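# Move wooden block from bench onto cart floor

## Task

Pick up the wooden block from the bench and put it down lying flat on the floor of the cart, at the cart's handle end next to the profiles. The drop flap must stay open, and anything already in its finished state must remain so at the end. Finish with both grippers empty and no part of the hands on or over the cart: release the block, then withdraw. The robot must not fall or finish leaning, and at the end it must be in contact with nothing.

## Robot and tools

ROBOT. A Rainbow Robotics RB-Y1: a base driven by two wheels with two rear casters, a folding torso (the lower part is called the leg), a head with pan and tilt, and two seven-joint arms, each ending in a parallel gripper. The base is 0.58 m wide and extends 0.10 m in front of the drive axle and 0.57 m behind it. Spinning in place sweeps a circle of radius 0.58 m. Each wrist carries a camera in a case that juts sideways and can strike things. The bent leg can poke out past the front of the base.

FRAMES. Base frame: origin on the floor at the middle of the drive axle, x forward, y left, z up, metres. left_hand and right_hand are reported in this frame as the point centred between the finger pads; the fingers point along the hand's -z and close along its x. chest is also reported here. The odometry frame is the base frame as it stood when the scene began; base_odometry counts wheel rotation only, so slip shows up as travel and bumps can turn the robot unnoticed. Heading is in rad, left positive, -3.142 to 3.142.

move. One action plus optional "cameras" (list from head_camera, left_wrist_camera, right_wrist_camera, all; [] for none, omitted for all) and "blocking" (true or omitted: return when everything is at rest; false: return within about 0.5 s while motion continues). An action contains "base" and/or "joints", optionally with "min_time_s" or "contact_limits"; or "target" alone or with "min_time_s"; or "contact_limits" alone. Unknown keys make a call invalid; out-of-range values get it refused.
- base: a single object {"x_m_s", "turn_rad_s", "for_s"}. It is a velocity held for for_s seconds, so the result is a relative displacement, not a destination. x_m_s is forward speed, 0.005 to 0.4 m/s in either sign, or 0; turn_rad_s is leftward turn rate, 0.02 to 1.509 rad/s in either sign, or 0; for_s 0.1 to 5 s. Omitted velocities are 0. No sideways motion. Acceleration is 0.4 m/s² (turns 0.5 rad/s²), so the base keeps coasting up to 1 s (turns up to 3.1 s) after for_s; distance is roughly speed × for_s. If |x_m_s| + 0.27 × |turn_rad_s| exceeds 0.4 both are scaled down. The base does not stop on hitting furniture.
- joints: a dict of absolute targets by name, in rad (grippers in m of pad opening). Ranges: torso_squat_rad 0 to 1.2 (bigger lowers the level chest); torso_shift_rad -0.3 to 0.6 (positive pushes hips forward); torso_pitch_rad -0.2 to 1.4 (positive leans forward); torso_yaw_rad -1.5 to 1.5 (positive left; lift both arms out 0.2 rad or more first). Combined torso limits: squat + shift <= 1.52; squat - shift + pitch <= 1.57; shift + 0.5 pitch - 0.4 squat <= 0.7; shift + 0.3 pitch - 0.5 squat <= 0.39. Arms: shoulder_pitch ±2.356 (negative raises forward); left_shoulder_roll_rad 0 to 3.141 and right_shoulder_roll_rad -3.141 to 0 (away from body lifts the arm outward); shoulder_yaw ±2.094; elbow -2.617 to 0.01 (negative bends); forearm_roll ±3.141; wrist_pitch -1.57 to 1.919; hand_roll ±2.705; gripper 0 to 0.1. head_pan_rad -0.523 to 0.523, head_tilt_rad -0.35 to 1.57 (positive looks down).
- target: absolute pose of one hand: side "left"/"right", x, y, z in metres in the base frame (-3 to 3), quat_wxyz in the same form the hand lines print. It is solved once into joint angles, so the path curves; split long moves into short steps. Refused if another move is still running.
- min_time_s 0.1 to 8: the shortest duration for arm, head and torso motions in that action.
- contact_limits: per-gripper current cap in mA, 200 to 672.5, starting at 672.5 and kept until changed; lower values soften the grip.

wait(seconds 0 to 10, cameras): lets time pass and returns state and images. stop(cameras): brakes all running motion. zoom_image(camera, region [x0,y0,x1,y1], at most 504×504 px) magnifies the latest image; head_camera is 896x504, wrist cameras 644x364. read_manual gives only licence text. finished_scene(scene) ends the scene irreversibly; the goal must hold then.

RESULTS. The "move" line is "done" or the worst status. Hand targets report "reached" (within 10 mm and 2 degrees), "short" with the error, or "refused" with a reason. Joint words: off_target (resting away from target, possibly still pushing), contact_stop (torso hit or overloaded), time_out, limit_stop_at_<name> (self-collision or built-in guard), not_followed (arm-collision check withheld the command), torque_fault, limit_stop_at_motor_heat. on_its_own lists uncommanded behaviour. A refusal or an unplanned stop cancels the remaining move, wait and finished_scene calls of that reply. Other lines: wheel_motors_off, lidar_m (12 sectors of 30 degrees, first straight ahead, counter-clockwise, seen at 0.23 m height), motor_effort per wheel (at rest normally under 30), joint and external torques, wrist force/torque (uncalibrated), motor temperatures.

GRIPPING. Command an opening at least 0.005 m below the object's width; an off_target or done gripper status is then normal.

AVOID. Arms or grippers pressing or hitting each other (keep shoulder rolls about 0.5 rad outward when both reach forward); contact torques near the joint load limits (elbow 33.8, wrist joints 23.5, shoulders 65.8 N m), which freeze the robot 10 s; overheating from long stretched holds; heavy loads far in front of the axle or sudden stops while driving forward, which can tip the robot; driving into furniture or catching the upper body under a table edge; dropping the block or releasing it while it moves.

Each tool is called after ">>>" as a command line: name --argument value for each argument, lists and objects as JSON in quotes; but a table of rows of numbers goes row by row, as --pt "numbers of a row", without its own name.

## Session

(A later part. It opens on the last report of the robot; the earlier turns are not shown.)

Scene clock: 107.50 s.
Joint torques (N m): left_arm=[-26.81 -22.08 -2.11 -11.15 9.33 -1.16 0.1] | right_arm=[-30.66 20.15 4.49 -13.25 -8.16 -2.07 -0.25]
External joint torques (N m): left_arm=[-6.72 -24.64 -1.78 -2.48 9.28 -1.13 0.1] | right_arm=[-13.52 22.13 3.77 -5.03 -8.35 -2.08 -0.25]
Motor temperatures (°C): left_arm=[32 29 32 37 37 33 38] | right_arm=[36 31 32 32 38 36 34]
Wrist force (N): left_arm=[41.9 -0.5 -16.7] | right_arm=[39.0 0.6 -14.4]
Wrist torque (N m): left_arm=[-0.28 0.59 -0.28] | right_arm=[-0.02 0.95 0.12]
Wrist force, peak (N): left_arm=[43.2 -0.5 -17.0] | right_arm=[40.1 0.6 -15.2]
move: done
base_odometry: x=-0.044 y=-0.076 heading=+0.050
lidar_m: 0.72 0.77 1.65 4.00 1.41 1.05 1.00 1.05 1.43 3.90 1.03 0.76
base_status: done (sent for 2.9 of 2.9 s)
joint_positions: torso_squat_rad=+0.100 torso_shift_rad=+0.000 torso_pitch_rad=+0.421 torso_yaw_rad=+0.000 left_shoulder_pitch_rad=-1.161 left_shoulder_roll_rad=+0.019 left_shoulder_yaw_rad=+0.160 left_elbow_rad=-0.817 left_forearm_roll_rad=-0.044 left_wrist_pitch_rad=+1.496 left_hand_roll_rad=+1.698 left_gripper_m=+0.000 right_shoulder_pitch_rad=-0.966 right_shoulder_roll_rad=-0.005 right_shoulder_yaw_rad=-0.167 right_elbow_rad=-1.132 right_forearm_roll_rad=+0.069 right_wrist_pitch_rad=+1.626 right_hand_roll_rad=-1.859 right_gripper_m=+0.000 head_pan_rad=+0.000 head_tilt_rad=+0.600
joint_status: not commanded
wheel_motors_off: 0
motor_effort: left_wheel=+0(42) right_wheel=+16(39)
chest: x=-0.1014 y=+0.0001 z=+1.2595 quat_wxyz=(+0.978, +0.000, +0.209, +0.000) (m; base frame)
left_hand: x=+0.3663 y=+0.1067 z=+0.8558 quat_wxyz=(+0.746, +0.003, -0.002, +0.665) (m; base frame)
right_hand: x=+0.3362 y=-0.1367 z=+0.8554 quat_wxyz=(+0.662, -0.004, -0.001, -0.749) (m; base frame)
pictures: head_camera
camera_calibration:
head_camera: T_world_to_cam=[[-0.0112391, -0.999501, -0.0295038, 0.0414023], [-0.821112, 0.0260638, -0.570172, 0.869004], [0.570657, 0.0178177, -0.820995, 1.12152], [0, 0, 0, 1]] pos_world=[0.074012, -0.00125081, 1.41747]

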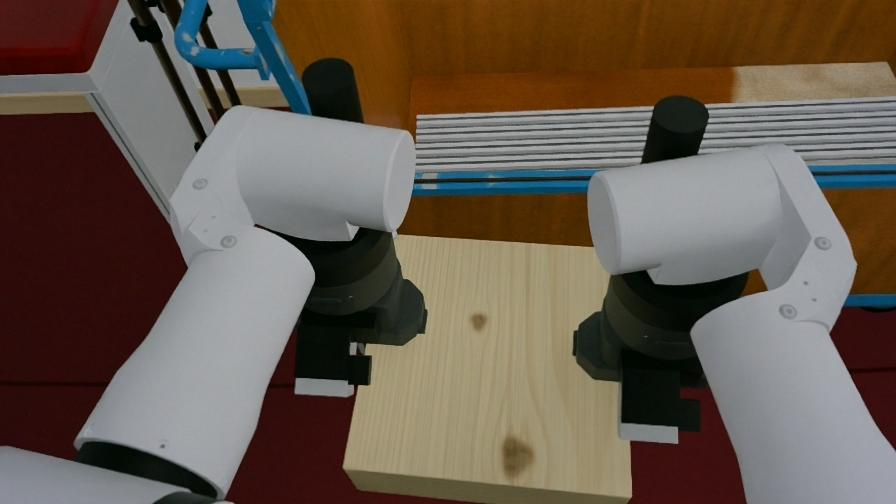

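>>> move --base '{"turn_rad_s":-0.2,"for_s":1.0}' --cameras '[]'

>>> move --base '{"x_m_s":0.2,"for_s":2.3}' --cameras '[]'

>>> move --base '{"turn_rad_s":0.2,"for_s":1.0}'

Scene clock: 120.20 s.
Joint torques (N m): left_arm=[-26.55 -22.1 -1.97 -11.16 9.48 -1.11 0.19] | right_arm=[-30.93 20.11 4.76 -13.45 -8.1 -2.05 -0.38]
External joint torques (N m): left_arm=[-6.46 -24.65 -1.65 -2.5 9.43 -1.07 0.19] | right_arm=[-13.79 22.08 4.04 -5.22 -8.29 -2.06 -0.38]
Motor temperatures (°C): left_arm=[32 29 32 37 37 33 38] | right_arm=[37 31 32 32 39 37 34]
Wrist force (N): left_arm=[43.1 0.0 -17.8] | right_arm=[39.4 0.9 -15.2]
Wrist torque (N m): left_arm=[-0.40 0.80 -0.31] | right_arm=[-0.02 1.05 0.11]
Wrist force, peak (N): left_arm=[43.4 -0.4 -17.4] | right_arm=[40.2 0.9 -13.9]
move: done
base_odometry: x=-0.044 y=-0.076 heading=-0.150
lidar_m: 0.73 0.73 1.14 3.52 1.85 1.12 1.00 1.02 1.22 2.25 2.86 0.83
base_status: done (sent for 1 of 1 s)
joint_positions: torso_squat_rad=+0.100 torso_shift_rad=+0.000 torso_pitch_rad=+0.421 torso_yaw_rad=+0.000 left_shoulder_pitch_rad=-1.161 left_shoulder_roll_rad=+0.019 left_shoulder_yaw_rad=+0.160 left_elbow_rad=-0.817 left_forearm_roll_rad=-0.044 left_wrist_pitch_rad=+1.496 left_hand_roll_rad=+1.698 left_gripper_m=+0.000 right_shoulder_pitch_rad=-0.966 right_shoulder_roll_rad=-0.005 right_shoulder_yaw_rad=-0.167 right_elbow_rad=-1.132 right_forearm_roll_rad=+0.069 right_wrist_pitch_rad=+1.626 right_hand_roll_rad=-1.859 right_gripper_m=+0.000 head_pan_rad=+0.000 head_tilt_rad=+0.600
joint_status: not commanded
wheel_motors_off: 0
motor_effort: left_wheel=+1(14) right_wheel=-16(29)
chest: x=-0.1014 y=+0.0001 z=+1.2595 quat_wxyz=(+0.978, +0.000, +0.209, +0.000) (m; base frame)
left_hand: x=+0.3663 y=+0.1067 z=+0.8558 quat_wxyz=(+0.746, +0.003, -0.002, +0.665) (m; base frame)
right_hand: x=+0.3362 y=-0.1367 z=+0.8554 quat_wxyz=(+0.662, -0.004, -0.001, -0.749) (m; base frame)
pictures: none
No camera images: "cameras" was empty.

Scene clock: 123.37 s.
Joint torques (N m): left_arm=[-26.59 -22.01 -1.47 -11.23 9.4 -1.11 0.13] | right_arm=[-30.83 19.63 4.45 -13.46 -8.28 -2.27 -0.33]
External joint torques (N m): left_arm=[-6.5 -24.56 -1.15 -2.57 9.35 -1.07 0.13] | right_arm=[-13.69 21.6 3.73 -5.24 -8.48 -2.28 -0.33]
Motor temperatures (°C): left_arm=[32 29 32 37 37 33 38] | right_arm=[37 31 32 32 39 37 34]
Wrist force (N): left_arm=[42.0 -0.4 -16.7] | right_arm=[39.3 1.3 -14.4]
Wrist torque (N m): left_arm=[-0.37 0.68 -0.27] | right_arm=[-0.08 0.96 0.10]
Wrist force, peak (N): left_arm=[43.2 -0.2 -16.9] | right_arm=[40.1 0.0 -14.4]
move: done
base_odometry: x=+0.411 y=-0.144 heading=-0.148
lidar_m: 0.27 0.29 0.34 1.55 2.66 1.62 1.46 1.46 1.75 3.28 0.52 0.31
base_status: done (sent for 2.3 of 2.3 s)
joint_positions: torso_squat_rad=+0.100 torso_shift_rad=+0.000 torso_pitch_rad=+0.421 torso_yaw_rad=+0.000 left_shoulder_pitch_rad=-1.161 left_shoulder_roll_rad=+0.019 left_shoulder_yaw_rad=+0.160 left_elbow_rad=-0.817 left_forearm_roll_rad=-0.044 left_wrist_pitch_rad=+1.496 left_hand_roll_rad=+1.698 left_gripper_m=+0.000 right_shoulder_pitch_rad=-0.965 right_shoulder_roll_rad=-0.005 right_shoulder_yaw_rad=-0.167 right_elbow_rad=-1.132 right_forearm_roll_rad=+0.069 right_wrist_pitch_rad=+1.626 right_hand_roll_rad=-1.859 right_gripper_m=+0.000 head_pan_rad=+0.000 head_tilt_rad=+0.600
joint_status: not commanded
wheel_motors_off: 0
motor_effort: left_wheel=+18(52) right_wheel=-18(35)
chest: x=-0.1014 y=+0.0001 z=+1.2594 quat_wxyz=(+0.978, +0.000, +0.209, +0.000) (m; base frame)
left_hand: x=+0.3663 y=+0.1067 z=+0.8558 quat_wxyz=(+0.746, +0.003, -0.002, +0.665) (m; base frame)
right_hand: x=+0.3362 y=-0.1367 z=+0.8554 quat_wxyz=(+0.662, -0.004, -0.001, -0.749) (m; base frame)
pictures: none
No camera images: "cameras" was empty.

Scene clock: 125.10 s.
Joint torques (N m): left_arm=[-26.17 -21.96 -2.02 -11.33 9.43 -1.11 0.18] | right_arm=[-30.79 20.12 4.18 -13.65 -8.28 -2.11 -0.32]
External joint torques (N m): left_arm=[-6.07 -24.52 -1.69 -2.66 9.38 -1.07 0.18] | right_arm=[-13.66 22.09 3.47 -5.42 -8.47 -2.12 -0.32]
Motor temperatures (°C): left_arm=[32 29 32 37 37 33 38] | right_arm=[37 32 32 32 39 37 34]
Wrist force (N): left_arm=[41.9 -0.1 -16.9] | right_arm=[39.6 0.9 -14.5]
Wrist torque (N m): left_arm=[-0.36 0.65 -0.29] | right_arm=[0.01 0.99 0.11]
Wrist force, peak (N): left_arm=[43.1 -0.1 -17.5] | right_arm=[39.6 1.0 -15.1]
move: done
base_odometry: x=+0.411 y=-0.144 heading=+0.051
lidar_m: 0.27 0.29 0.40 4.30 2.07 1.52 1.44 1.52 2.07 4.41 0.40 0.28
base_status: done (sent for 1 of 1 s)
joint_positions: torso_squat_rad=+0.100 torso_shift_rad=+0.000 torso_pitch_rad=+0.421 torso_yaw_rad=+0.000 left_shoulder_pitch_rad=-1.161 left_shoulder_roll_rad=+0.019 left_shoulder_yaw_rad=+0.160 left_elbow_rad=-0.817 left_forearm_roll_rad=-0.044 left_wrist_pitch_rad=+1.496 left_hand_roll_rad=+1.698 left_gripper_m=+0.000 right_shoulder_pitch_rad=-0.965 right_shoulder_roll_rad=-0.005 right_shoulder_yaw_rad=-0.167 right_elbow_rad=-1.132 right_forearm_roll_rad=+0.069 right_wrist_pitch_rad=+1.626 right_hand_roll_rad=-1.859 right_gripper_m=+0.000 head_pan_rad=+0.000 head_tilt_rad=+0.600
joint_status: not commanded
wheel_motors_off: 0
motor_effort: left_wheel=-14(34) right_wheel=-3(32)
chest: x=-0.1014 y=+0.0001 z=+1.2595 quat_wxyz=(+0.978, +0.000, +0.209, +0.000) (m; base frame)
left_hand: x=+0.3663 y=+0.1066 z=+0.8558 quat_wxyz=(+0.746, +0.003, -0.002, +0.665) (m; base frame)
right_hand: x=+0.3362 y=-0.1367 z=+0.8554 quat_wxyz=(+0.662, -0.004, -0.001, -0.749) (m; base frame)
pictures: head_camera, left_wrist_camera, right_wrist_camera
camera_calibration:
head_camera: T_world_to_cam=[[-0.0112391, -0.999501, -0.0295038, 0.0414023], [-0.821112, 0.0260638, -0.570172, 0.869004], [0.570657, 0.0178177, -0.820995, 1.12152], [0, 0, 0, 1]] pos_world=[0.074012, -0.00125081, 1.41747]
left_wrist_camera: T_world_to_cam=[[0.0875278, 0.996159, -0.00232279, -0.136869], [0.885359, -0.0767231, 0.458534, -0.679509], [0.456595, -0.042191, -0.888674, 0.670302], [0, 0, 0, 1]] pos_world=[0.307533, 0.11249, 0.90694]
right_wrist_camera: T_world_to_cam=[[0.0939729, 0.995021, -0.033208, 0.131539], [0.861525, -0.0645582, 0.503593, -0.702125], [0.498942, -0.0759336, -0.863302, 0.632517], [0, 0, 0, 1]] pos_world=[0.276948, -0.128183, 0.904007]

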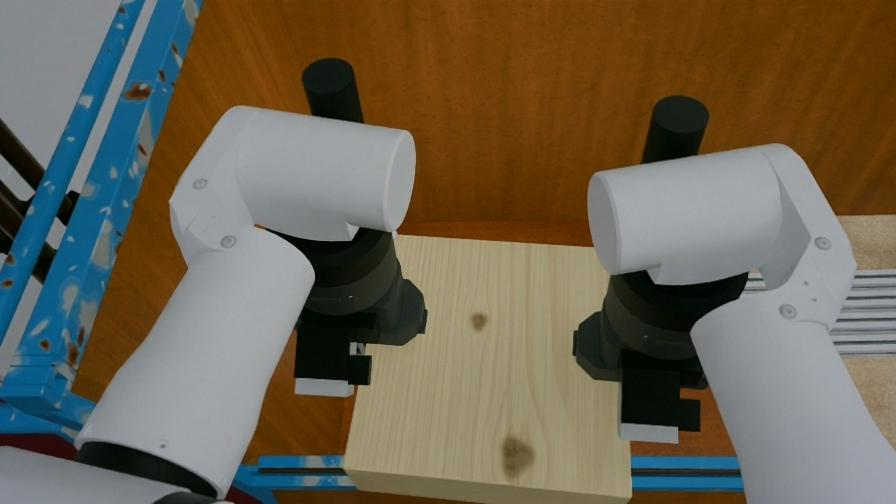

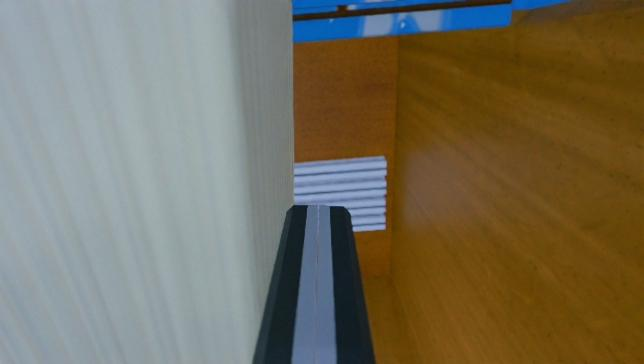

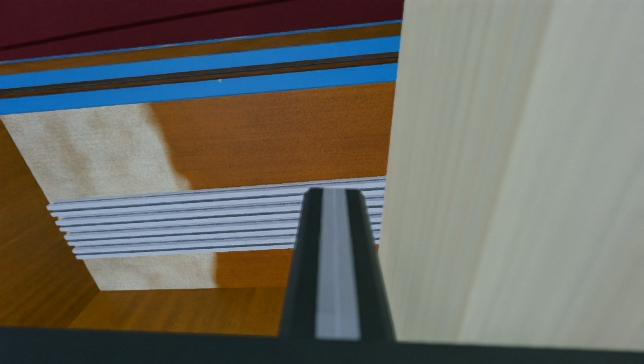

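>>> move --joints '{"torso_squat_rad":0.6,"head_tilt_rad":0.4}' --min_time_s 2.5

Scene clock: 145.77 s.
Joint torques (N m): left_arm=[-26.44 -22.02 -1.63 -11.31 9.32 -1.05 0.16] | right_arm=[-31.42 20.19 4.48 -13.38 -8.22 -2.23 -0.29]
External joint torques (N m): left_arm=[-6.34 -24.57 -1.3 -2.65 9.27 -1.02 0.16] | right_arm=[-14.28 22.17 3.76 -5.16 -8.41 -2.24 -0.29]
Motor temperatures (°C): left_arm=[33 29 32 37 38 33 38] | right_arm=[37 32 32 32 39 37 34]
Wrist force (N): left_arm=[42.2 -0.4 -15.9] | right_arm=[39.2 0.2 -14.5]
Wrist torque (N m): left_arm=[-0.36 0.70 -0.26] | right_arm=[0.08 0.95 0.11]
Wrist force, peak (N): left_arm=[43.4 0.6 -17.2] | right_arm=[40.1 0.6 -14.7]
move: done
base_odometry: x=+0.411 y=-0.144 heading=+0.051
lidar_m: 0.27 0.29 0.42 4.32 2.07 1.52 1.44 1.51 2.07 4.43 0.40 0.30
base_status: not commanded
joint_positions: torso_squat_rad=+0.600 torso_shift_rad=+0.000 torso_pitch_rad=+0.421 torso_yaw_rad=+0.000 left_shoulder_pitch_rad=-1.161 left_shoulder_roll_rad=+0.019 left_shoulder_yaw_rad=+0.160 left_elbow_rad=-0.817 left_forearm_roll_rad=-0.044 left_wrist_pitch_rad=+1.496 left_hand_roll_rad=+1.698 left_gripper_m=+0.000 right_shoulder_pitch_rad=-0.965 right_shoulder_roll_rad=-0.005 right_shoulder_yaw_rad=-0.167 right_elbow_rad=-1.132 right_forearm_roll_rad=+0.069 right_wrist_pitch_rad=+1.626 right_hand_roll_rad=-1.859 right_gripper_m=+0.000 head_pan_rad=+0.000 head_tilt_rad=+0.400
joint_status: all done
wheel_motors_off: 0
motor_effort: left_wheel=-18(18) right_wheel=+0(4)
chest: x=-0.1015 y=+0.0001 z=+1.1407 quat_wxyz=(+0.978, +0.000, +0.209, +0.000) (m; base frame)
left_hand: x=+0.3663 y=+0.1066 z=+0.7372 quat_wxyz=(+0.746, +0.002, -0.002, +0.665) (m; base frame)
right_hand: x=+0.3361 y=-0.1367 z=+0.7367 quat_wxyz=(+0.662, -0.004, -0.001, -0.749) (m; base frame)
pictures: head_camera, left_wrist_camera, right_wrist_camera
camera_calibration:
head_camera: T_world_to_cam=[[-0.0050798, -0.999504, -0.0310752, 0.0399561], [-0.691408, 0.0259613, -0.721998, 1.00072], [0.722447, 0.017818, -0.691197, 0.85348], [0, 0, 0, 1]] pos_world=[0.0755171, -0.00125112, 1.31369]
left_wrist_camera: T_world_to_cam=[[0.0875318, 0.996159, -0.00231097, -0.137155], [0.885297, -0.0767264, 0.458654, -0.625156], [0.456715, -0.0421927, -0.888612, 0.564731], [0, 0, 0, 1]] pos_world=[0.307533, 0.11249, 0.78824]
right_wrist_camera: T_world_to_cam=[[0.0939813, 0.99502, -0.0331965, 0.127595], [0.861456, -0.0645608, 0.503711, -0.642337], [0.49906, -0.0759367, -0.863234, 0.530006], [0, 0, 0, 1]] pos_world=[0.276849, -0.128183, 0.785307]

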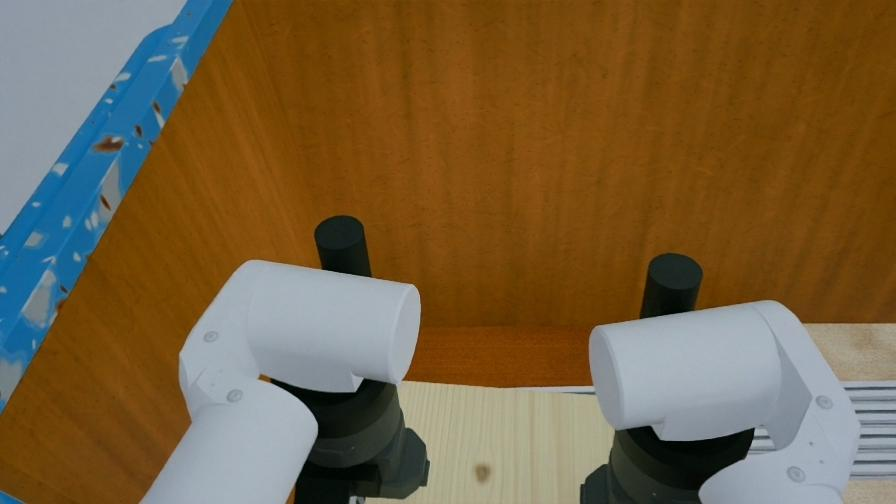

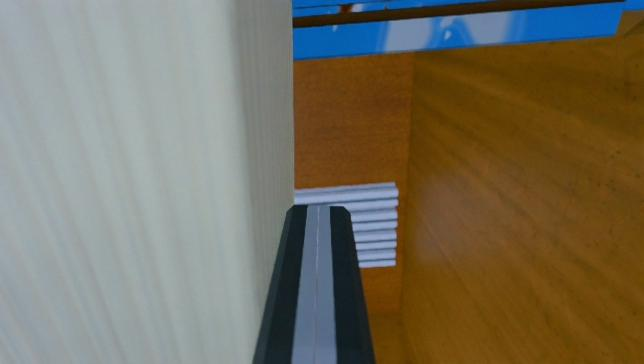

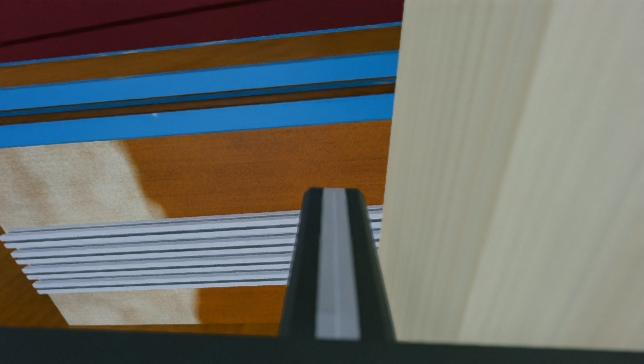

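>>> move --base '{"x_m_s":0.05,"for_s":1.0}' --cameras '[]'

>>> move --joints '{"torso_squat_rad":0.7,"torso_shift_rad":0.25}' --cameras '[]'

>>> move --joints '{"torso_squat_rad":0.95,"head_tilt_rad":0.7}'

Scene clock: 190.47 s.
Joint torques (N m): left_arm=[-26.52 -21.77 -1.94 -11.48 9.48 -1.09 0.18] | right_arm=[-31.34 20.2 4.68 -13.58 -8.25 -2.24 -0.33]
External joint torques (N m): left_arm=[-6.42 -24.32 -1.61 -2.82 9.43 -1.05 0.18] | right_arm=[-14.2 22.17 3.97 -5.36 -8.44 -2.25 -0.33]
Motor temperatures (°C): left_arm=[33 29 32 37 38 33 38] | right_arm=[37 32 32 33 39 37 34]
Wrist force (N): left_arm=[41.9 0.0 -16.8] | right_arm=[39.1 0.3 -14.5]
Wrist torque (N m): left_arm=[-0.35 0.63 -0.29] | right_arm=[0.05 0.96 0.09]
Wrist force, peak (N): left_arm=[43.2 0.5 -17.4] | right_arm=[39.8 -0.2 -14.6]
move: done
base_odometry: x=+0.461 y=-0.141 heading=+0.051
lidar_m: 0.22 0.24 0.33 4.09 2.13 1.56 1.49 1.57 2.16 0.90 0.32 0.24
base_status: done (sent for 1 of 1 s)
joint_positions: torso_squat_rad=+0.600 torso_shift_rad=+0.000 torso_pitch_rad=+0.421 torso_yaw_rad=+0.000 left_shoulder_pitch_rad=-1.161 left_shoulder_roll_rad=+0.019 left_shoulder_yaw_rad=+0.160 left_elbow_rad=-0.817 left_forearm_roll_rad=-0.044 left_wrist_pitch_rad=+1.496 left_hand_roll_rad=+1.698 left_gripper_m=+0.000 right_shoulder_pitch_rad=-0.965 right_shoulder_roll_rad=-0.005 right_shoulder_yaw_rad=-0.167 right_elbow_rad=-1.132 right_forearm_roll_rad=+0.069 right_wrist_pitch_rad=+1.626 right_hand_roll_rad=-1.859 right_gripper_m=+0.000 head_pan_rad=+0.000 head_tilt_rad=+0.400
joint_status: not commanded
wheel_motors_off: 0
motor_effort: left_wheel=+6(25) right_wheel=-2(39)
chest: x=-0.1015 y=+0.0001 z=+1.1407 quat_wxyz=(+0.978, +0.000, +0.209, +0.000) (m; base frame)
left_hand: x=+0.3663 y=+0.1066 z=+0.7371 quat_wxyz=(+0.746, +0.002, -0.002, +0.665) (m; base frame)
right_hand: x=+0.3361 y=-0.1367 z=+0.7367 quat_wxyz=(+0.662, -0.004, -0.001, -0.749) (m; base frame)
pictures: none
No camera images: "cameras" was empty.

Scene clock: 192.93 s.
Joint torques (N m): left_arm=[-26.38 -21.94 -1.91 -11.42 9.43 -1.08 0.2] | right_arm=[-31.02 20.08 4.58 -13.56 -8.28 -2.26 -0.34]
External joint torques (N m): left_arm=[-6.3 -24.48 -1.58 -2.76 9.38 -1.05 0.2] | right_arm=[-13.89 22.06 3.86 -5.34 -8.48 -2.28 -0.34]
Motor temperatures (°C): left_arm=[33 29 32 37 38 33 38] | right_arm=[37 32 32 33 39 37 34]
Wrist force (N): left_arm=[41.9 0.5 -16.5] | right_arm=[38.7 1.1 -14.2]
Wrist torque (N m): left_arm=[-0.45 0.68 -0.25] | right_arm=[0.00 0.91 0.12]
Wrist force, peak (N): left_arm=[43.2 1.1 -17.8] | right_arm=[39.6 1.1 -14.3]
move: done
base_odometry: x=+0.461 y=-0.141 heading=+0.051
lidar_m: 0.23 0.23 0.34 4.08 2.14 1.55 1.49 1.58 2.15 0.88 0.32 0.24
base_status: not commanded
joint_positions: torso_squat_rad=+0.700 torso_shift_rad=+0.250 torso_pitch_rad=+0.421 torso_yaw_rad=+0.000 left_shoulder_pitch_rad=-1.161 left_shoulder_roll_rad=+0.019 left_shoulder_yaw_rad=+0.160 left_elbow_rad=-0.817 left_forearm_roll_rad=-0.044 left_wrist_pitch_rad=+1.496 left_hand_roll_rad=+1.698 left_gripper_m=+0.000 right_shoulder_pitch_rad=-0.965 right_shoulder_roll_rad=-0.005 right_shoulder_yaw_rad=-0.167 right_elbow_rad=-1.132 right_forearm_roll_rad=+0.069 right_wrist_pitch_rad=+1.626 right_hand_roll_rad=-1.859 right_gripper_m=+0.000 head_pan_rad=+0.000 head_tilt_rad=+0.400
joint_status: all done
wheel_motors_off: 0
motor_effort: left_wheel=+3(8) right_wheel=-2(2)
chest: x=+0.0310 y=+0.0001 z=+1.0817 quat_wxyz=(+0.978, +0.000, +0.209, +0.000) (m; base frame)
left_hand: x=+0.4988 y=+0.1066 z=+0.6780 quat_wxyz=(+0.746, +0.003, -0.002, +0.665) (m; base frame)
right_hand: x=+0.4686 y=-0.1367 z=+0.6775 quat_wxyz=(+0.662, -0.004, -0.001, -0.749) (m; base frame)
pictures: none
No camera images: "cameras" was empty.

Scene clock: 194.60 s.
Joint torques (N m): left_arm=[-26.63 -21.64 -1.86 -11.34 9.43 -0.96 0.1] | right_arm=[-30.89 19.9 4.4 -13.48 -8.16 -2.23 -0.24]
External joint torques (N m): left_arm=[-6.54 -24.19 -1.53 -2.68 9.38 -0.93 0.1] | right_arm=[-13.76 21.87 3.68 -5.26 -8.35 -2.24 -0.24]
Motor temperatures (°C): left_arm=[33 29 32 37 38 33 38] | right_arm=[37 32 32 33 39 37 34]
Wrist force (N): left_arm=[42.4 0.8 -16.9] | right_arm=[38.7 0.6 -15.3]
Wrist torque (N m): left_arm=[-0.45 0.69 -0.24] | right_arm=[-0.03 0.90 0.10]
Wrist force, peak (N): left_arm=[42.9 0.3 -17.8] | right_arm=[39.5 0.7 -14.4]
move: done
base_odometry: x=+0.461 y=-0.141 heading=+0.051
lidar_m: 0.23 0.23 0.34 4.09 2.15 1.56 1.50 1.57 2.16 0.89 0.33 0.23
base_status: not commanded
joint_positions: torso_squat_rad=+0.950 torso_shift_rad=+0.250 torso_pitch_rad=+0.421 torso_yaw_rad=+0.000 left_shoulder_pitch_rad=-1.161 left_shoulder_roll_rad=+0.019 left_shoulder_yaw_rad=+0.160 left_elbow_rad=-0.817 left_forearm_roll_rad=-0.044 left_wrist_pitch_rad=+1.496 left_hand_roll_rad=+1.698 left_gripper_m=+0.000 right_shoulder_pitch_rad=-0.965 right_shoulder_roll_rad=-0.005 right_shoulder_yaw_rad=-0.167 right_elbow_rad=-1.132 right_forearm_roll_rad=+0.069 right_wrist_pitch_rad=+1.626 right_hand_roll_rad=-1.859 right_gripper_m=+0.000 head_pan_rad=+0.000 head_tilt_rad=+0.700
joint_status: all done
wheel_motors_off: 0
motor_effort: left_wheel=+3(3) right_wheel=+3(3)
chest: x=-0.0008 y=+0.0001 z=+0.9575 quat_wxyz=(+0.978, +0.000, +0.209, +0.000) (m; base frame)
left_hand: x=+0.4670 y=+0.1066 z=+0.5539 quat_wxyz=(+0.746, +0.003, -0.002, +0.666) (m; base frame)
right_hand: x=+0.4368 y=-0.1367 z=+0.5534 quat_wxyz=(+0.662, -0.004, -0.001, -0.749) (m; base frame)
pictures: head_camera, left_wrist_camera, right_wrist_camera
camera_calibration:
head_camera: T_world_to_cam=[[-0.0141235, -0.999502, -0.0282349, 0.0324812], [-0.87389, 0.0260613, -0.485425, 0.688985], [0.485919, 0.0178183, -0.873822, 0.884486], [0, 0, 0, 1]] pos_world=[0.172768, -0.00125082, 1.10825]
left_wrist_camera: T_world_to_cam=[[0.0873937, 0.996171, -0.00228136, -0.146356], [0.885371, -0.0766232, 0.458527, -0.6302], [0.456597, -0.0420922, -0.888678, 0.355934], [0, 0, 0, 1]] pos_world=[0.408233, 0.11249, 0.60494]
right_wrist_camera: T_world_to_cam=[[0.0939776, 0.99502, -0.0332098, 0.112149], [0.8615, -0.0645576, 0.503636, -0.636869], [0.498984, -0.0759407, -0.863277, 0.321603], [0, 0, 0, 1]] pos_world=[0.377649, -0.128283, 0.602107]

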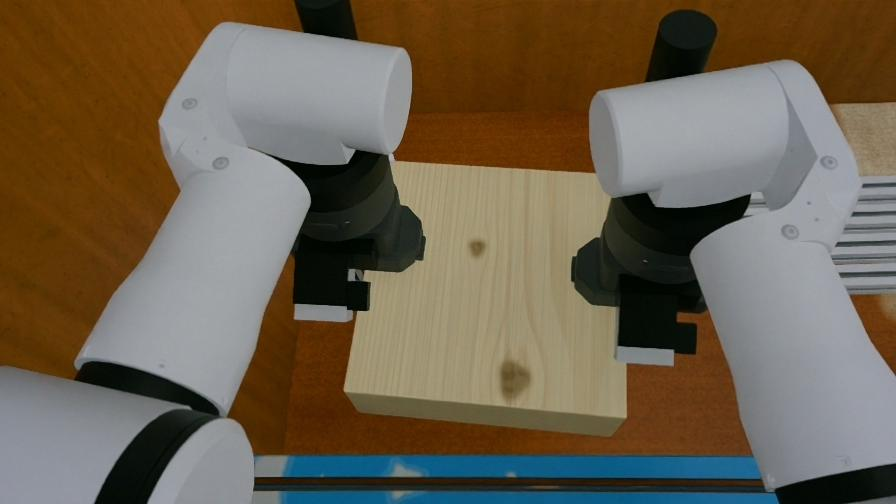

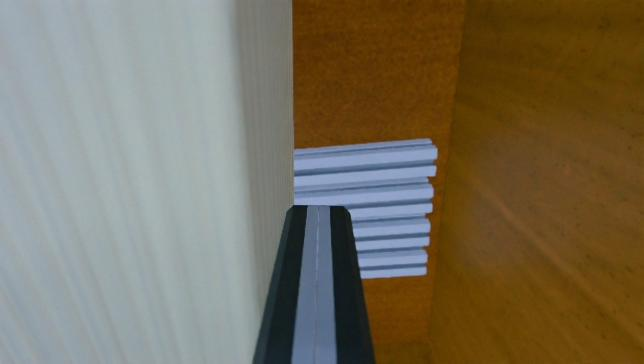

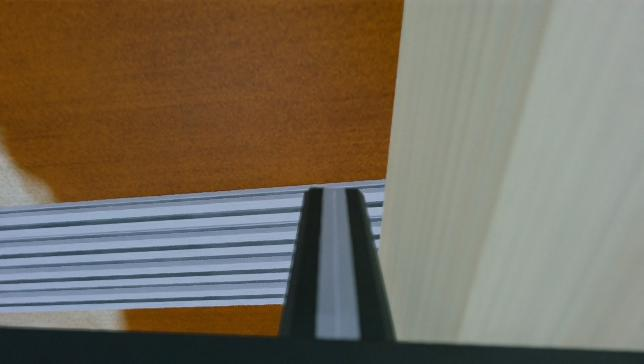

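>>> move --joints '{"torso_squat_rad":0.15,"torso_shift_rad":0.0}' --cameras '[]'

>>> move --base '{"x_m_s":-0.2,"for_s":1.5}' --cameras '[]'

>>> move --base '{"turn_rad_s":-0.3,"for_s":1.0}' --cameras '[]'

>>> move --base '{"x_m_s":0.2,"for_s":1.6}' --cameras '[]'

>>> move --base '{"turn_rad_s":0.3,"for_s":1.1}'

Scene clock: 226.23 s.
Joint torques (N m): left_arm=[-26.99 -22.02 -1.73 -11.42 9.45 -1.02 0.11] | right_arm=[-30.94 20.11 4.59 -13.47 -8.2 -2.19 -0.19]
External joint torques (N m): left_arm=[-6.9 -24.58 -1.4 -2.76 9.4 -0.99 0.11] | right_arm=[-13.8 22.08 3.88 -5.24 -8.39 -2.21 -0.19]
Motor temperatures (°C): left_arm=[33 29 32 37 38 33 38] | right_arm=[37 32 32 33 39 37 34]
Wrist force (N): left_arm=[42.0 -0.1 -16.0] | right_arm=[39.5 1.0 -14.3]
Wrist torque (N m): left_arm=[-0.38 0.67 -0.26] | right_arm=[-0.02 1.00 0.09]
Wrist force, peak (N): left_arm=[43.2 1.2 -17.2] | right_arm=[39.8 0.8 -14.7]
move: done
base_odometry: x=+0.461 y=-0.141 heading=+0.051
lidar_m: 0.21 0.24 0.33 4.08 2.14 1.56 1.50 1.57 2.14 0.89 0.32 0.24
base_status: not commanded
joint_positions: torso_squat_rad=+0.150 torso_shift_rad=+0.000 torso_pitch_rad=+0.421 torso_yaw_rad=+0.000 left_shoulder_pitch_rad=-1.161 left_shoulder_roll_rad=+0.019 left_shoulder_yaw_rad=+0.160 left_elbow_rad=-0.817 left_forearm_roll_rad=-0.044 left_wrist_pitch_rad=+1.496 left_hand_roll_rad=+1.698 left_gripper_m=+0.000 right_shoulder_pitch_rad=-0.965 right_shoulder_roll_rad=-0.005 right_shoulder_yaw_rad=-0.167 right_elbow_rad=-1.132 right_forearm_roll_rad=+0.069 right_wrist_pitch_rad=+1.626 right_hand_roll_rad=-1.859 right_gripper_m=+0.000 head_pan_rad=+0.000 head_tilt_rad=+0.700
joint_status: all done
wheel_motors_off: 0
motor_effort: left_wheel=+5(6) right_wheel=+0(3)
chest: x=-0.1015 y=+0.0001 z=+1.2551 quat_wxyz=(+0.978, +0.000, +0.209, +0.000) (m; base frame)
left_hand: x=+0.3662 y=+0.1067 z=+0.8515 quat_wxyz=(+0.746, +0.003, -0.002, +0.666) (m; base frame)
right_hand: x=+0.3361 y=-0.1367 z=+0.8511 quat_wxyz=(+0.662, -0.004, -0.001, -0.749) (m; base frame)
pictures: none
No camera images: "cameras" was empty.

Scene clock: 228.80 s.
Joint torques (N m): left_arm=[-26.85 -21.88 -1.35 -11.43 9.5 -1.03 0.13] | right_arm=[-31.17 19.9 4.64 -13.67 -8.23 -2.21 -0.13]
External joint torques (N m): left_arm=[-6.76 -24.44 -1.02 -2.77 9.45 -0.99 0.13] | right_arm=[-14.03 21.88 3.93 -5.44 -8.42 -2.22 -0.13]
Motor temperatures (°C): left_arm=[33 29 32 37 38 33 38] | right_arm=[37 32 32 33 39 37 34]
Wrist force (N): left_arm=[42.3 -0.3 -17.3] | right_arm=[38.3 0.1 -15.1]
Wrist torque (N m): left_arm=[-0.34 0.70 -0.27] | right_arm=[0.08 0.87 0.12]
Wrist force, peak (N): left_arm=[43.0 -0.3 -17.8] | right_arm=[39.7 0.7 -14.2]
move: done
base_odometry: x=+0.162 y=-0.157 heading=+0.052
lidar_m: 0.52 0.56 1.65 4.72 1.70 1.25 1.19 1.26 1.71 4.66 0.76 0.54
base_status: done (sent for 1.5 of 1.5 s)
joint_positions: torso_squat_rad=+0.150 torso_shift_rad=+0.000 torso_pitch_rad=+0.421 torso_yaw_rad=+0.000 left_shoulder_pitch_rad=-1.161 left_shoulder_roll_rad=+0.019 left_shoulder_yaw_rad=+0.160 left_elbow_rad=-0.817 left_forearm_roll_rad=-0.044 left_wrist_pitch_rad=+1.496 left_hand_roll_rad=+1.698 left_gripper_m=+0.000 right_shoulder_pitch_rad=-0.965 right_shoulder_roll_rad=-0.005 right_shoulder_yaw_rad=-0.167 right_elbow_rad=-1.132 right_forearm_roll_rad=+0.069 right_wrist_pitch_rad=+1.626 right_hand_roll_rad=-1.859 right_gripper_m=+0.000 head_pan_rad=+0.000 head_tilt_rad=+0.700
joint_status: not commanded
wheel_motors_off: 0
motor_effort: left_wheel=+12(46) right_wheel=-10(22)
chest: x=-0.1015 y=+0.0001 z=+1.2551 quat_wxyz=(+0.978, +0.000, +0.209, +0.000) (m; base frame)
left_hand: x=+0.3663 y=+0.1067 z=+0.8515 quat_wxyz=(+0.746, +0.003, -0.002, +0.666) (m; base frame)
right_hand: x=+0.3361 y=-0.1367 z=+0.8511 quat_wxyz=(+0.662, -0.004, -0.001, -0.749) (m; base frame)
pictures: none
No camera images: "cameras" was empty.

Scene clock: 230.73 s.
Joint torques (N m): left_arm=[-26.7 -22.2 -1.85 -11.25 9.44 -1.16 0.18] | right_arm=[-31.25 20.05 4.36 -13.66 -8.33 -2.34 -0.28]
External joint torques (N m): left_arm=[-6.6 -24.75 -1.53 -2.59 9.39 -1.12 0.18] | right_arm=[-14.11 22.03 3.64 -5.44 -8.53 -2.36 -0.28]
Motor temperatures (°C): left_arm=[33 29 32 37 38 33 38] | right_arm=[37 32 32 33 39 37 34]
Wrist force (N): left_arm=[41.6 -0.6 -18.0] | right_arm=[38.5 0.3 -14.9]
Wrist torque (N m): left_arm=[-0.28 0.63 -0.28] | right_arm=[-0.02 0.85 0.08]
Wrist force, peak (N): left_arm=[43.1 -0.4 -16.9] | right_arm=[39.8 0.8 -14.6]
move: done
base_odometry: x=+0.161 y=-0.157 heading=-0.247
lidar_m: 0.53 0.52 0.60 1.64 2.61 1.43 1.21 1.20 1.37 2.27 2.98 0.63
base_status: done (sent for 1 of 1 s)
joint_positions: torso_squat_rad=+0.150 torso_shift_rad=+0.000 torso_pitch_rad=+0.421 torso_yaw_rad=+0.000 left_shoulder_pitch_rad=-1.161 left_shoulder_roll_rad=+0.019 left_shoulder_yaw_rad=+0.160 left_elbow_rad=-0.817 left_forearm_roll_rad=-0.044 left_wrist_pitch_rad=+1.496 left_hand_roll_rad=+1.698 left_gripper_m=+0.000 right_shoulder_pitch_rad=-0.965 right_shoulder_roll_rad=-0.005 right_shoulder_yaw_rad=-0.167 right_elbow_rad=-1.132 right_forearm_roll_rad=+0.069 right_wrist_pitch_rad=+1.626 right_hand_roll_rad=-1.859 right_gripper_m=+0.000 head_pan_rad=+0.000 head_tilt_rad=+0.700
joint_status: not commanded
wheel_motors_off: 0
motor_effort: left_wheel=+20(43) right_wheel=-1(32)
chest: x=-0.1015 y=+0.0001 z=+1.2551 quat_wxyz=(+0.978, +0.000, +0.209, +0.000) (m; base frame)
left_hand: x=+0.3663 y=+0.1067 z=+0.8515 quat_wxyz=(+0.746, +0.003, -0.002, +0.666) (m; base frame)
right_hand: x=+0.3361 y=-0.1367 z=+0.8511 quat_wxyz=(+0.662, -0.004, -0.001, -0.749) (m; base frame)
pictures: none
No camera images: "cameras" was empty.

Scene clock: 233.20 s.
Joint torques (N m): left_arm=[-26.77 -21.97 -1.86 -11.32 9.44 -1.03 0.12] | right_arm=[-31.02 19.98 4.64 -13.41 -8.14 -2.1 -0.2]
External joint torques (N m): left_arm=[-6.68 -24.52 -1.54 -2.65 9.38 -0.99 0.12] | right_arm=[-13.88 21.95 3.92 -5.18 -8.33 -2.11 -0.2]
Motor temperatures (°C): left_arm=[33 29 32 37 38 33 38] | right_arm=[37 32 32 33 39 37 34]
Wrist force (N): left_arm=[42.1 0.0 -16.7] | right_arm=[39.3 0.7 -13.7]
Wrist torque (N m): left_arm=[-0.37 0.69 -0.26] | right_arm=[0.00 0.96 0.10]
Wrist force, peak (N): left_arm=[42.8 -0.1 -17.4] | right_arm=[39.9 0.1 -14.5]
move: done
base_odometry: x=+0.472 y=-0.235 heading=-0.247
lidar_m: 0.22 0.22 0.25 0.45 3.28 1.79 1.52 1.52 1.73 2.85 0.49 0.26
base_status: done (sent for 1.6 of 1.6 s)
joint_positions: torso_squat_rad=+0.150 torso_shift_rad=+0.000 torso_pitch_rad=+0.421 torso_yaw_rad=+0.000 left_shoulder_pitch_rad=-1.161 left_shoulder_roll_rad=+0.019 left_shoulder_yaw_rad=+0.160 left_elbow_rad=-0.817 left_forearm_roll_rad=-0.044 left_wrist_pitch_rad=+1.496 left_hand_roll_rad=+1.698 left_gripper_m=+0.000 right_shoulder_pitch_rad=-0.965 right_shoulder_roll_rad=-0.005 right_shoulder_yaw_rad=-0.167 right_elbow_rad=-1.132 right_forearm_roll_rad=+0.069 right_wrist_pitch_rad=+1.626 right_hand_roll_rad=-1.859 right_gripper_m=+0.000 head_pan_rad=+0.000 head_tilt_rad=+0.700
joint_status: not commanded
wheel_motors_off: 0
motor_effort: left_wheel=-3(47) right_wheel=+6(35)
chest: x=-0.1014 y=+0.0001 z=+1.2551 quat_wxyz=(+0.978, +0.000, +0.209, +0.000) (m; base frame)
left_hand: x=+0.3663 y=+0.1067 z=+0.8514 quat_wxyz=(+0.746, +0.003, -0.002, +0.665) (m; base frame)
right_hand: x=+0.3362 y=-0.1367 z=+0.8510 quat_wxyz=(+0.662, -0.004, -0.001, -0.749) (m; base frame)
pictures: none
No camera images: "cameras" was empty.

Scene clock: 235.23 s.
Joint torques (N m): left_arm=[-26.65 -22.16 -2.04 -11.54 9.36 -1.1 0.08] | right_arm=[-30.98 20.07 4.53 -13.45 -8.31 -2.14 -0.33]
External joint torques (N m): left_arm=[-6.55 -24.71 -1.72 -2.88 9.31 -1.06 0.08] | right_arm=[-13.84 22.04 3.81 -5.23 -8.51 -2.15 -0.33]
Motor temperatures (°C): left_arm=[33 29 32 37 38 33 38] | right_arm=[37 32 32 33 39 37 34]
Wrist force (N): left_arm=[41.5 -0.1 -16.6] | right_arm=[39.5 0.4 -13.9]
Wrist torque (N m): left_arm=[-0.33 0.63 -0.30] | right_arm=[0.04 0.97 0.10]
Wrist force, peak (N): left_arm=[43.2 0.5 -16.9] | right_arm=[39.9 1.4 -14.2]
move: done
base_odometry: x=+0.472 y=-0.235 heading=+0.082
lidar_m: 0.22 0.23 0.32 4.65 2.08 1.55 1.49 1.60 2.22 0.77 0.31 0.22
base_status: done (sent for 1.1 of 1.1 s)
joint_positions: torso_squat_rad=+0.150 torso_shift_rad=+0.000 torso_pitch_rad=+0.421 torso_yaw_rad=+0.000 left_shoulder_pitch_rad=-1.161 left_shoulder_roll_rad=+0.019 left_shoulder_yaw_rad=+0.160 left_elbow_rad=-0.817 left_forearm_roll_rad=-0.044 left_wrist_pitch_rad=+1.496 left_hand_roll_rad=+1.698 left_gripper_m=+0.000 right_shoulder_pitch_rad=-0.965 right_shoulder_roll_rad=-0.005 right_shoulder_yaw_rad=-0.167 right_elbow_rad=-1.132 right_forearm_roll_rad=+0.069 right_wrist_pitch_rad=+1.626 right_hand_roll_rad=-1.859 right_gripper_m=+0.000 head_pan_rad=+0.000 head_tilt_rad=+0.700
joint_status: not commanded
wheel_motors_off: 0
motor_effort: left_wheel=+0(38) right_wheel=+17(25)
chest: x=-0.1014 y=+0.0001 z=+1.2551 quat_wxyz=(+0.978, +0.000, +0.209, +0.000) (m; base frame)
left_hand: x=+0.3663 y=+0.1067 z=+0.8515 quat_wxyz=(+0.746, +0.003, -0.002, +0.665) (m; base frame)
right_hand: x=+0.3362 y=-0.1367 z=+0.8510 quat_wxyz=(+0.662, -0.004, -0.001, -0.749) (m; base frame)
pictures: head_camera, left_wrist_camera, right_wrist_camera
camera_calibration:
head_camera: T_world_to_cam=[[-0.0141274, -0.999502, -0.0282314, 0.0394571], [-0.873956, 0.0260606, -0.485307, 0.745286], [0.4858, 0.0178169, -0.873888, 1.19357], [0, 0, 0, 1]] pos_world=[0.0720679, -0.00125082, 1.40585]
left_wrist_camera: T_world_to_cam=[[0.0874853, 0.996163, -0.00224249, -0.136939], [0.885403, -0.076726, 0.458449, -0.677428], [0.456518, -0.042093, -0.888718, 0.666444], [0, 0, 0, 1]] pos_world=[0.307533, 0.11249, 0.90254]
right_wrist_camera: T_world_to_cam=[[0.0939729, 0.995021, -0.033208, 0.131396], [0.861525, -0.0645582, 0.503593, -0.69996], [0.498942, -0.0759336, -0.863302, 0.628805], [0, 0, 0, 1]] pos_world=[0.276948, -0.128183, 0.899707]

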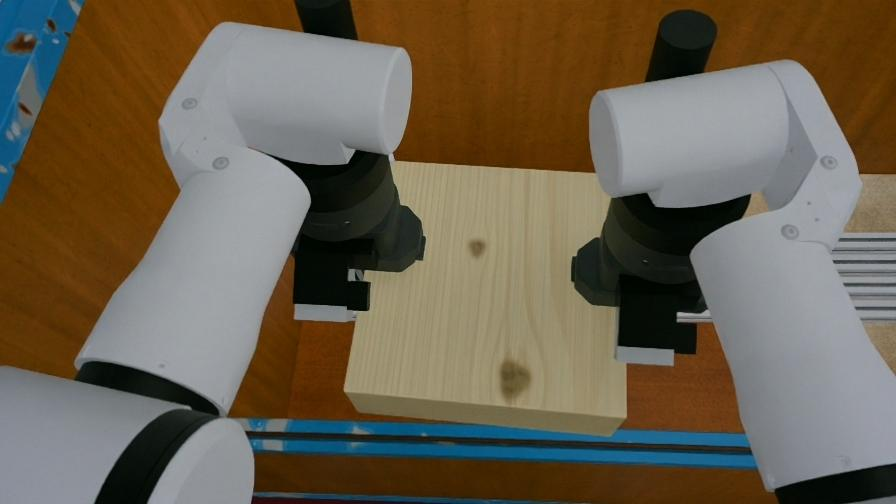

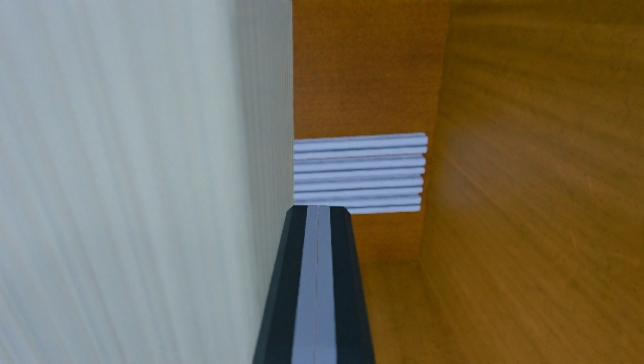

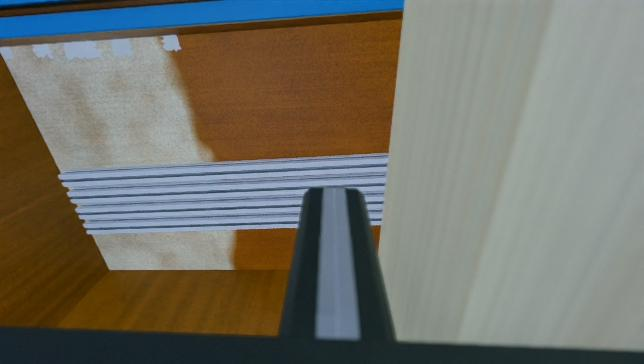

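>>> move --target '{"side":"left","x":0.357,"y":0.1025,"z":0.843,"quat_wxyz":[0.7343,0,0,0.6788]}' --cameras '[]'

>>> move --target '{"side":"right","x":0.337,"y":-0.1325,"z":0.833,"quat_wxyz":[0.6788,0,0,-0.7343]}'

Scene clock: 242.00 s.
Joint torques (N m): left_arm=[-27.21 -23.25 -2.28 -12.45 9.52 -1.28 0.31] | right_arm=[-30.93 21.32 4.81 -13.45 -8.61 -2.09 -0.1]
External joint torques (N m): left_arm=[-7.65 -25.38 -1.86 -3.81 9.46 -1.25 0.31] | right_arm=[-13.79 23.3 4.1 -5.22 -8.81 -2.11 -0.1]
Motor temperatures (°C): left_arm=[33 29 32 37 38 33 38] | right_arm=[37 32 32 33 39 37 34]
Wrist force (N): left_arm=[43.1 -0.9 -17.6] | right_arm=[40.8 2.3 -13.3]
Wrist torque (N m): left_arm=[-0.36 0.74 -0.18] | right_arm=[-0.09 0.80 0.14]
Wrist force, peak (N): left_arm=[45.1 -1.6 -18.5] | right_arm=[43.1 1.2 -13.9]
move: done
base_odometry: x=+0.471 y=-0.235 heading=+0.082
lidar_m: 0.21 0.24 0.34 4.66 2.09 1.56 1.50 1.57 2.22 0.78 0.31 0.23
base_status: not commanded
joint_positions: torso_squat_rad=+0.150 torso_shift_rad=+0.000 torso_pitch_rad=+0.421 torso_yaw_rad=+0.000 left_shoulder_pitch_rad=-1.120 left_shoulder_roll_rad=+0.006 left_shoulder_yaw_rad=+0.158 left_elbow_rad=-0.851 left_forearm_roll_rad=-0.055 left_wrist_pitch_rad=+1.494 left_hand_roll_rad=+1.734 left_gripper_m=+0.000 right_shoulder_pitch_rad=-0.965 right_shoulder_roll_rad=-0.006 right_shoulder_yaw_rad=-0.167 right_elbow_rad=-1.132 right_forearm_roll_rad=+0.069 right_wrist_pitch_rad=+1.626 right_hand_roll_rad=-1.859 right_gripper_m=+0.000 head_pan_rad=+0.000 head_tilt_rad=+0.700
joint_status: all done
wheel_motors_off: 0
motor_effort: left_wheel=-1(3) right_wheel=+20(20)
chest: x=-0.1014 y=+0.0001 z=+1.2551 quat_wxyz=(+0.978, +0.000, +0.209, +0.000) (m; base frame)
left_hand: x=+0.3571 y=+0.1074 z=+0.8424 quat_wxyz=(+0.733, +0.004, -0.001, +0.680) (m; base frame)
left_hand_status: reached (checked arc, planned for 0.2 s): 5 mm and 0.5 deg off.
right_hand: x=+0.3362 y=-0.1369 z=+0.8510 quat_wxyz=(+0.662, -0.004, -0.001, -0.749) (m; base frame)
pictures: none
No camera images: "cameras" was empty.

Scene clock: 242.67 s.
Joint torques (N m): left_arm=[-29.2 -23.39 -2.49 -13.36 11.21 -1.53 0.16] | right_arm=[-29.68 21.37 6.54 -11.54 -8.27 -1.78 -0.04]
External joint torques (N m): left_arm=[-9.65 -25.51 -2.07 -4.73 11.16 -1.5 0.16] | right_arm=[-12.53 23.48 5.95 -3.4 -8.46 -1.79 -0.04]
Motor temperatures (°C): left_arm=[33 29 32 37 38 33 38] | right_arm=[37 32 32 33 39 37 34]
Wrist force (N): left_arm=[43.1 -0.4 -23.6] | right_arm=[40.7 0.9 -6.9]
Wrist torque (N m): left_arm=[-0.41 -1.01 -0.20] | right_arm=[0.00 1.53 0.02]
Wrist force, peak (N): left_arm=[47.1 -1.2 -24.2] | right_arm=[42.0 0.7 -13.5]
move: done
base_odometry: x=+0.471 y=-0.235 heading=+0.082
lidar_m: 0.22 0.23 0.34 4.65 2.09 1.56 1.50 1.59 2.22 0.79 0.31 0.23
base_status: not commanded
joint_positions: torso_squat_rad=+0.150 torso_shift_rad=+0.000 torso_pitch_rad=+0.421 torso_yaw_rad=+0.000 left_shoulder_pitch_rad=-1.120 left_shoulder_roll_rad=+0.006 left_shoulder_yaw_rad=+0.158 left_elbow_rad=-0.851 left_forearm_roll_rad=-0.055 left_wrist_pitch_rad=+1.494 left_hand_roll_rad=+1.734 left_gripper_m=+0.000 right_shoulder_pitch_rad=-0.972 right_shoulder_roll_rad=-0.016 right_shoulder_yaw_rad=-0.160 right_elbow_rad=-1.045 right_forearm_roll_rad=+0.056 right_wrist_pitch_rad=+1.545 right_hand_roll_rad=-1.828 right_gripper_m=+0.000 head_pan_rad=+0.000 head_tilt_rad=+0.700
joint_status: all done
wheel_motors_off: 0
motor_effort: left_wheel=-1(3) right_wheel=+18(21)
chest: x=-0.1014 y=+0.0001 z=+1.2551 quat_wxyz=(+0.978, +0.000, +0.209, +0.000) (m; base frame)
left_hand: x=+0.3569 y=+0.1077 z=+0.8422 quat_wxyz=(+0.733, +0.004, -0.001, +0.680) (m; base frame)
right_hand: x=+0.3364 y=-0.1373 z=+0.8319 quat_wxyz=(+0.677, -0.003, -0.002, -0.736) (m; base frame)
right_hand_status: reached (checked arc, planned for 0.3 s): 5 mm and 0.5 deg off.
pictures: head_camera, left_wrist_camera, right_wrist_camera
camera_calibration:
head_camera: T_world_to_cam=[[-0.0141274, -0.999502, -0.0282314, 0.0394571], [-0.873956, 0.0260606, -0.485307, 0.745286], [0.4858, 0.0178169, -0.873888, 1.19357], [0, 0, 0, 1]] pos_world=[0.0720679, -0.00125082, 1.40585]
left_wrist_camera: T_world_to_cam=[[0.0469671, 0.998895, -0.00159294, -0.123495], [0.889703, -0.0411079, 0.454686, -0.666996], [0.454118, -0.0227725, -0.89065, 0.662951], [0, 0, 0, 1]] pos_world=[0.29817, 0.111037, 0.893534]
right_wrist_camera: T_world_to_cam=[[0.05448, 0.997973, -0.0328954, 0.144824], [0.862433, -0.0304264, 0.505256, -0.687566], [0.50323, -0.0558964, -0.862343, 0.612571], [0, 0, 0, 1]] pos_world=[0.276826, -0.13121, 0.880407]

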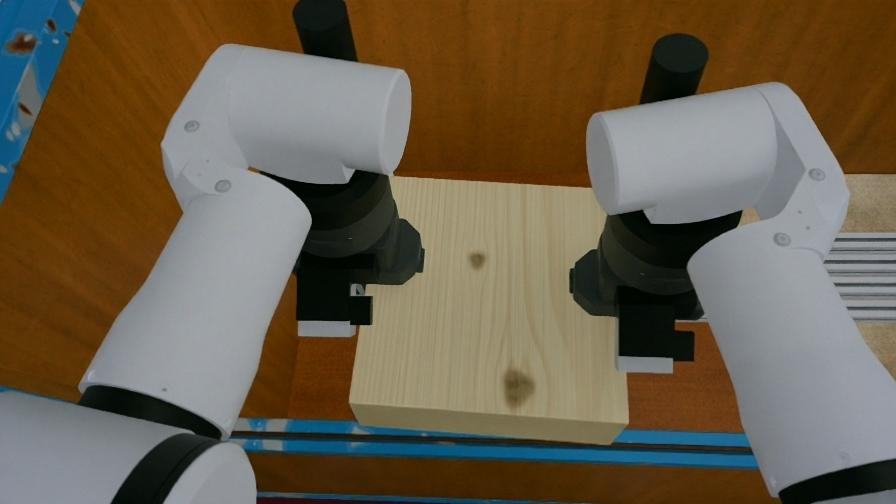

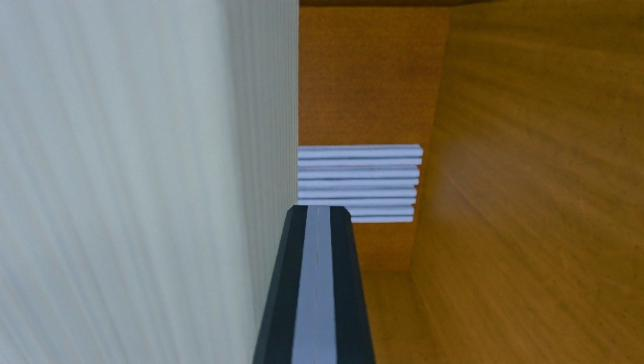

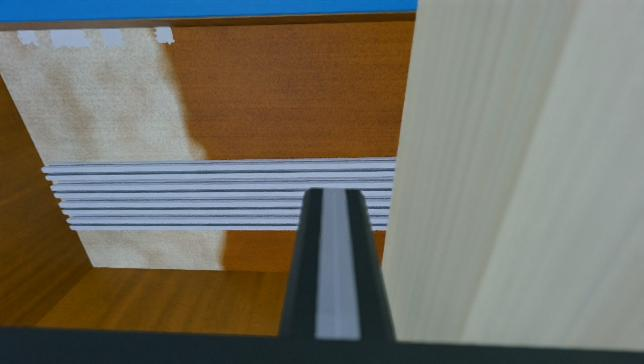

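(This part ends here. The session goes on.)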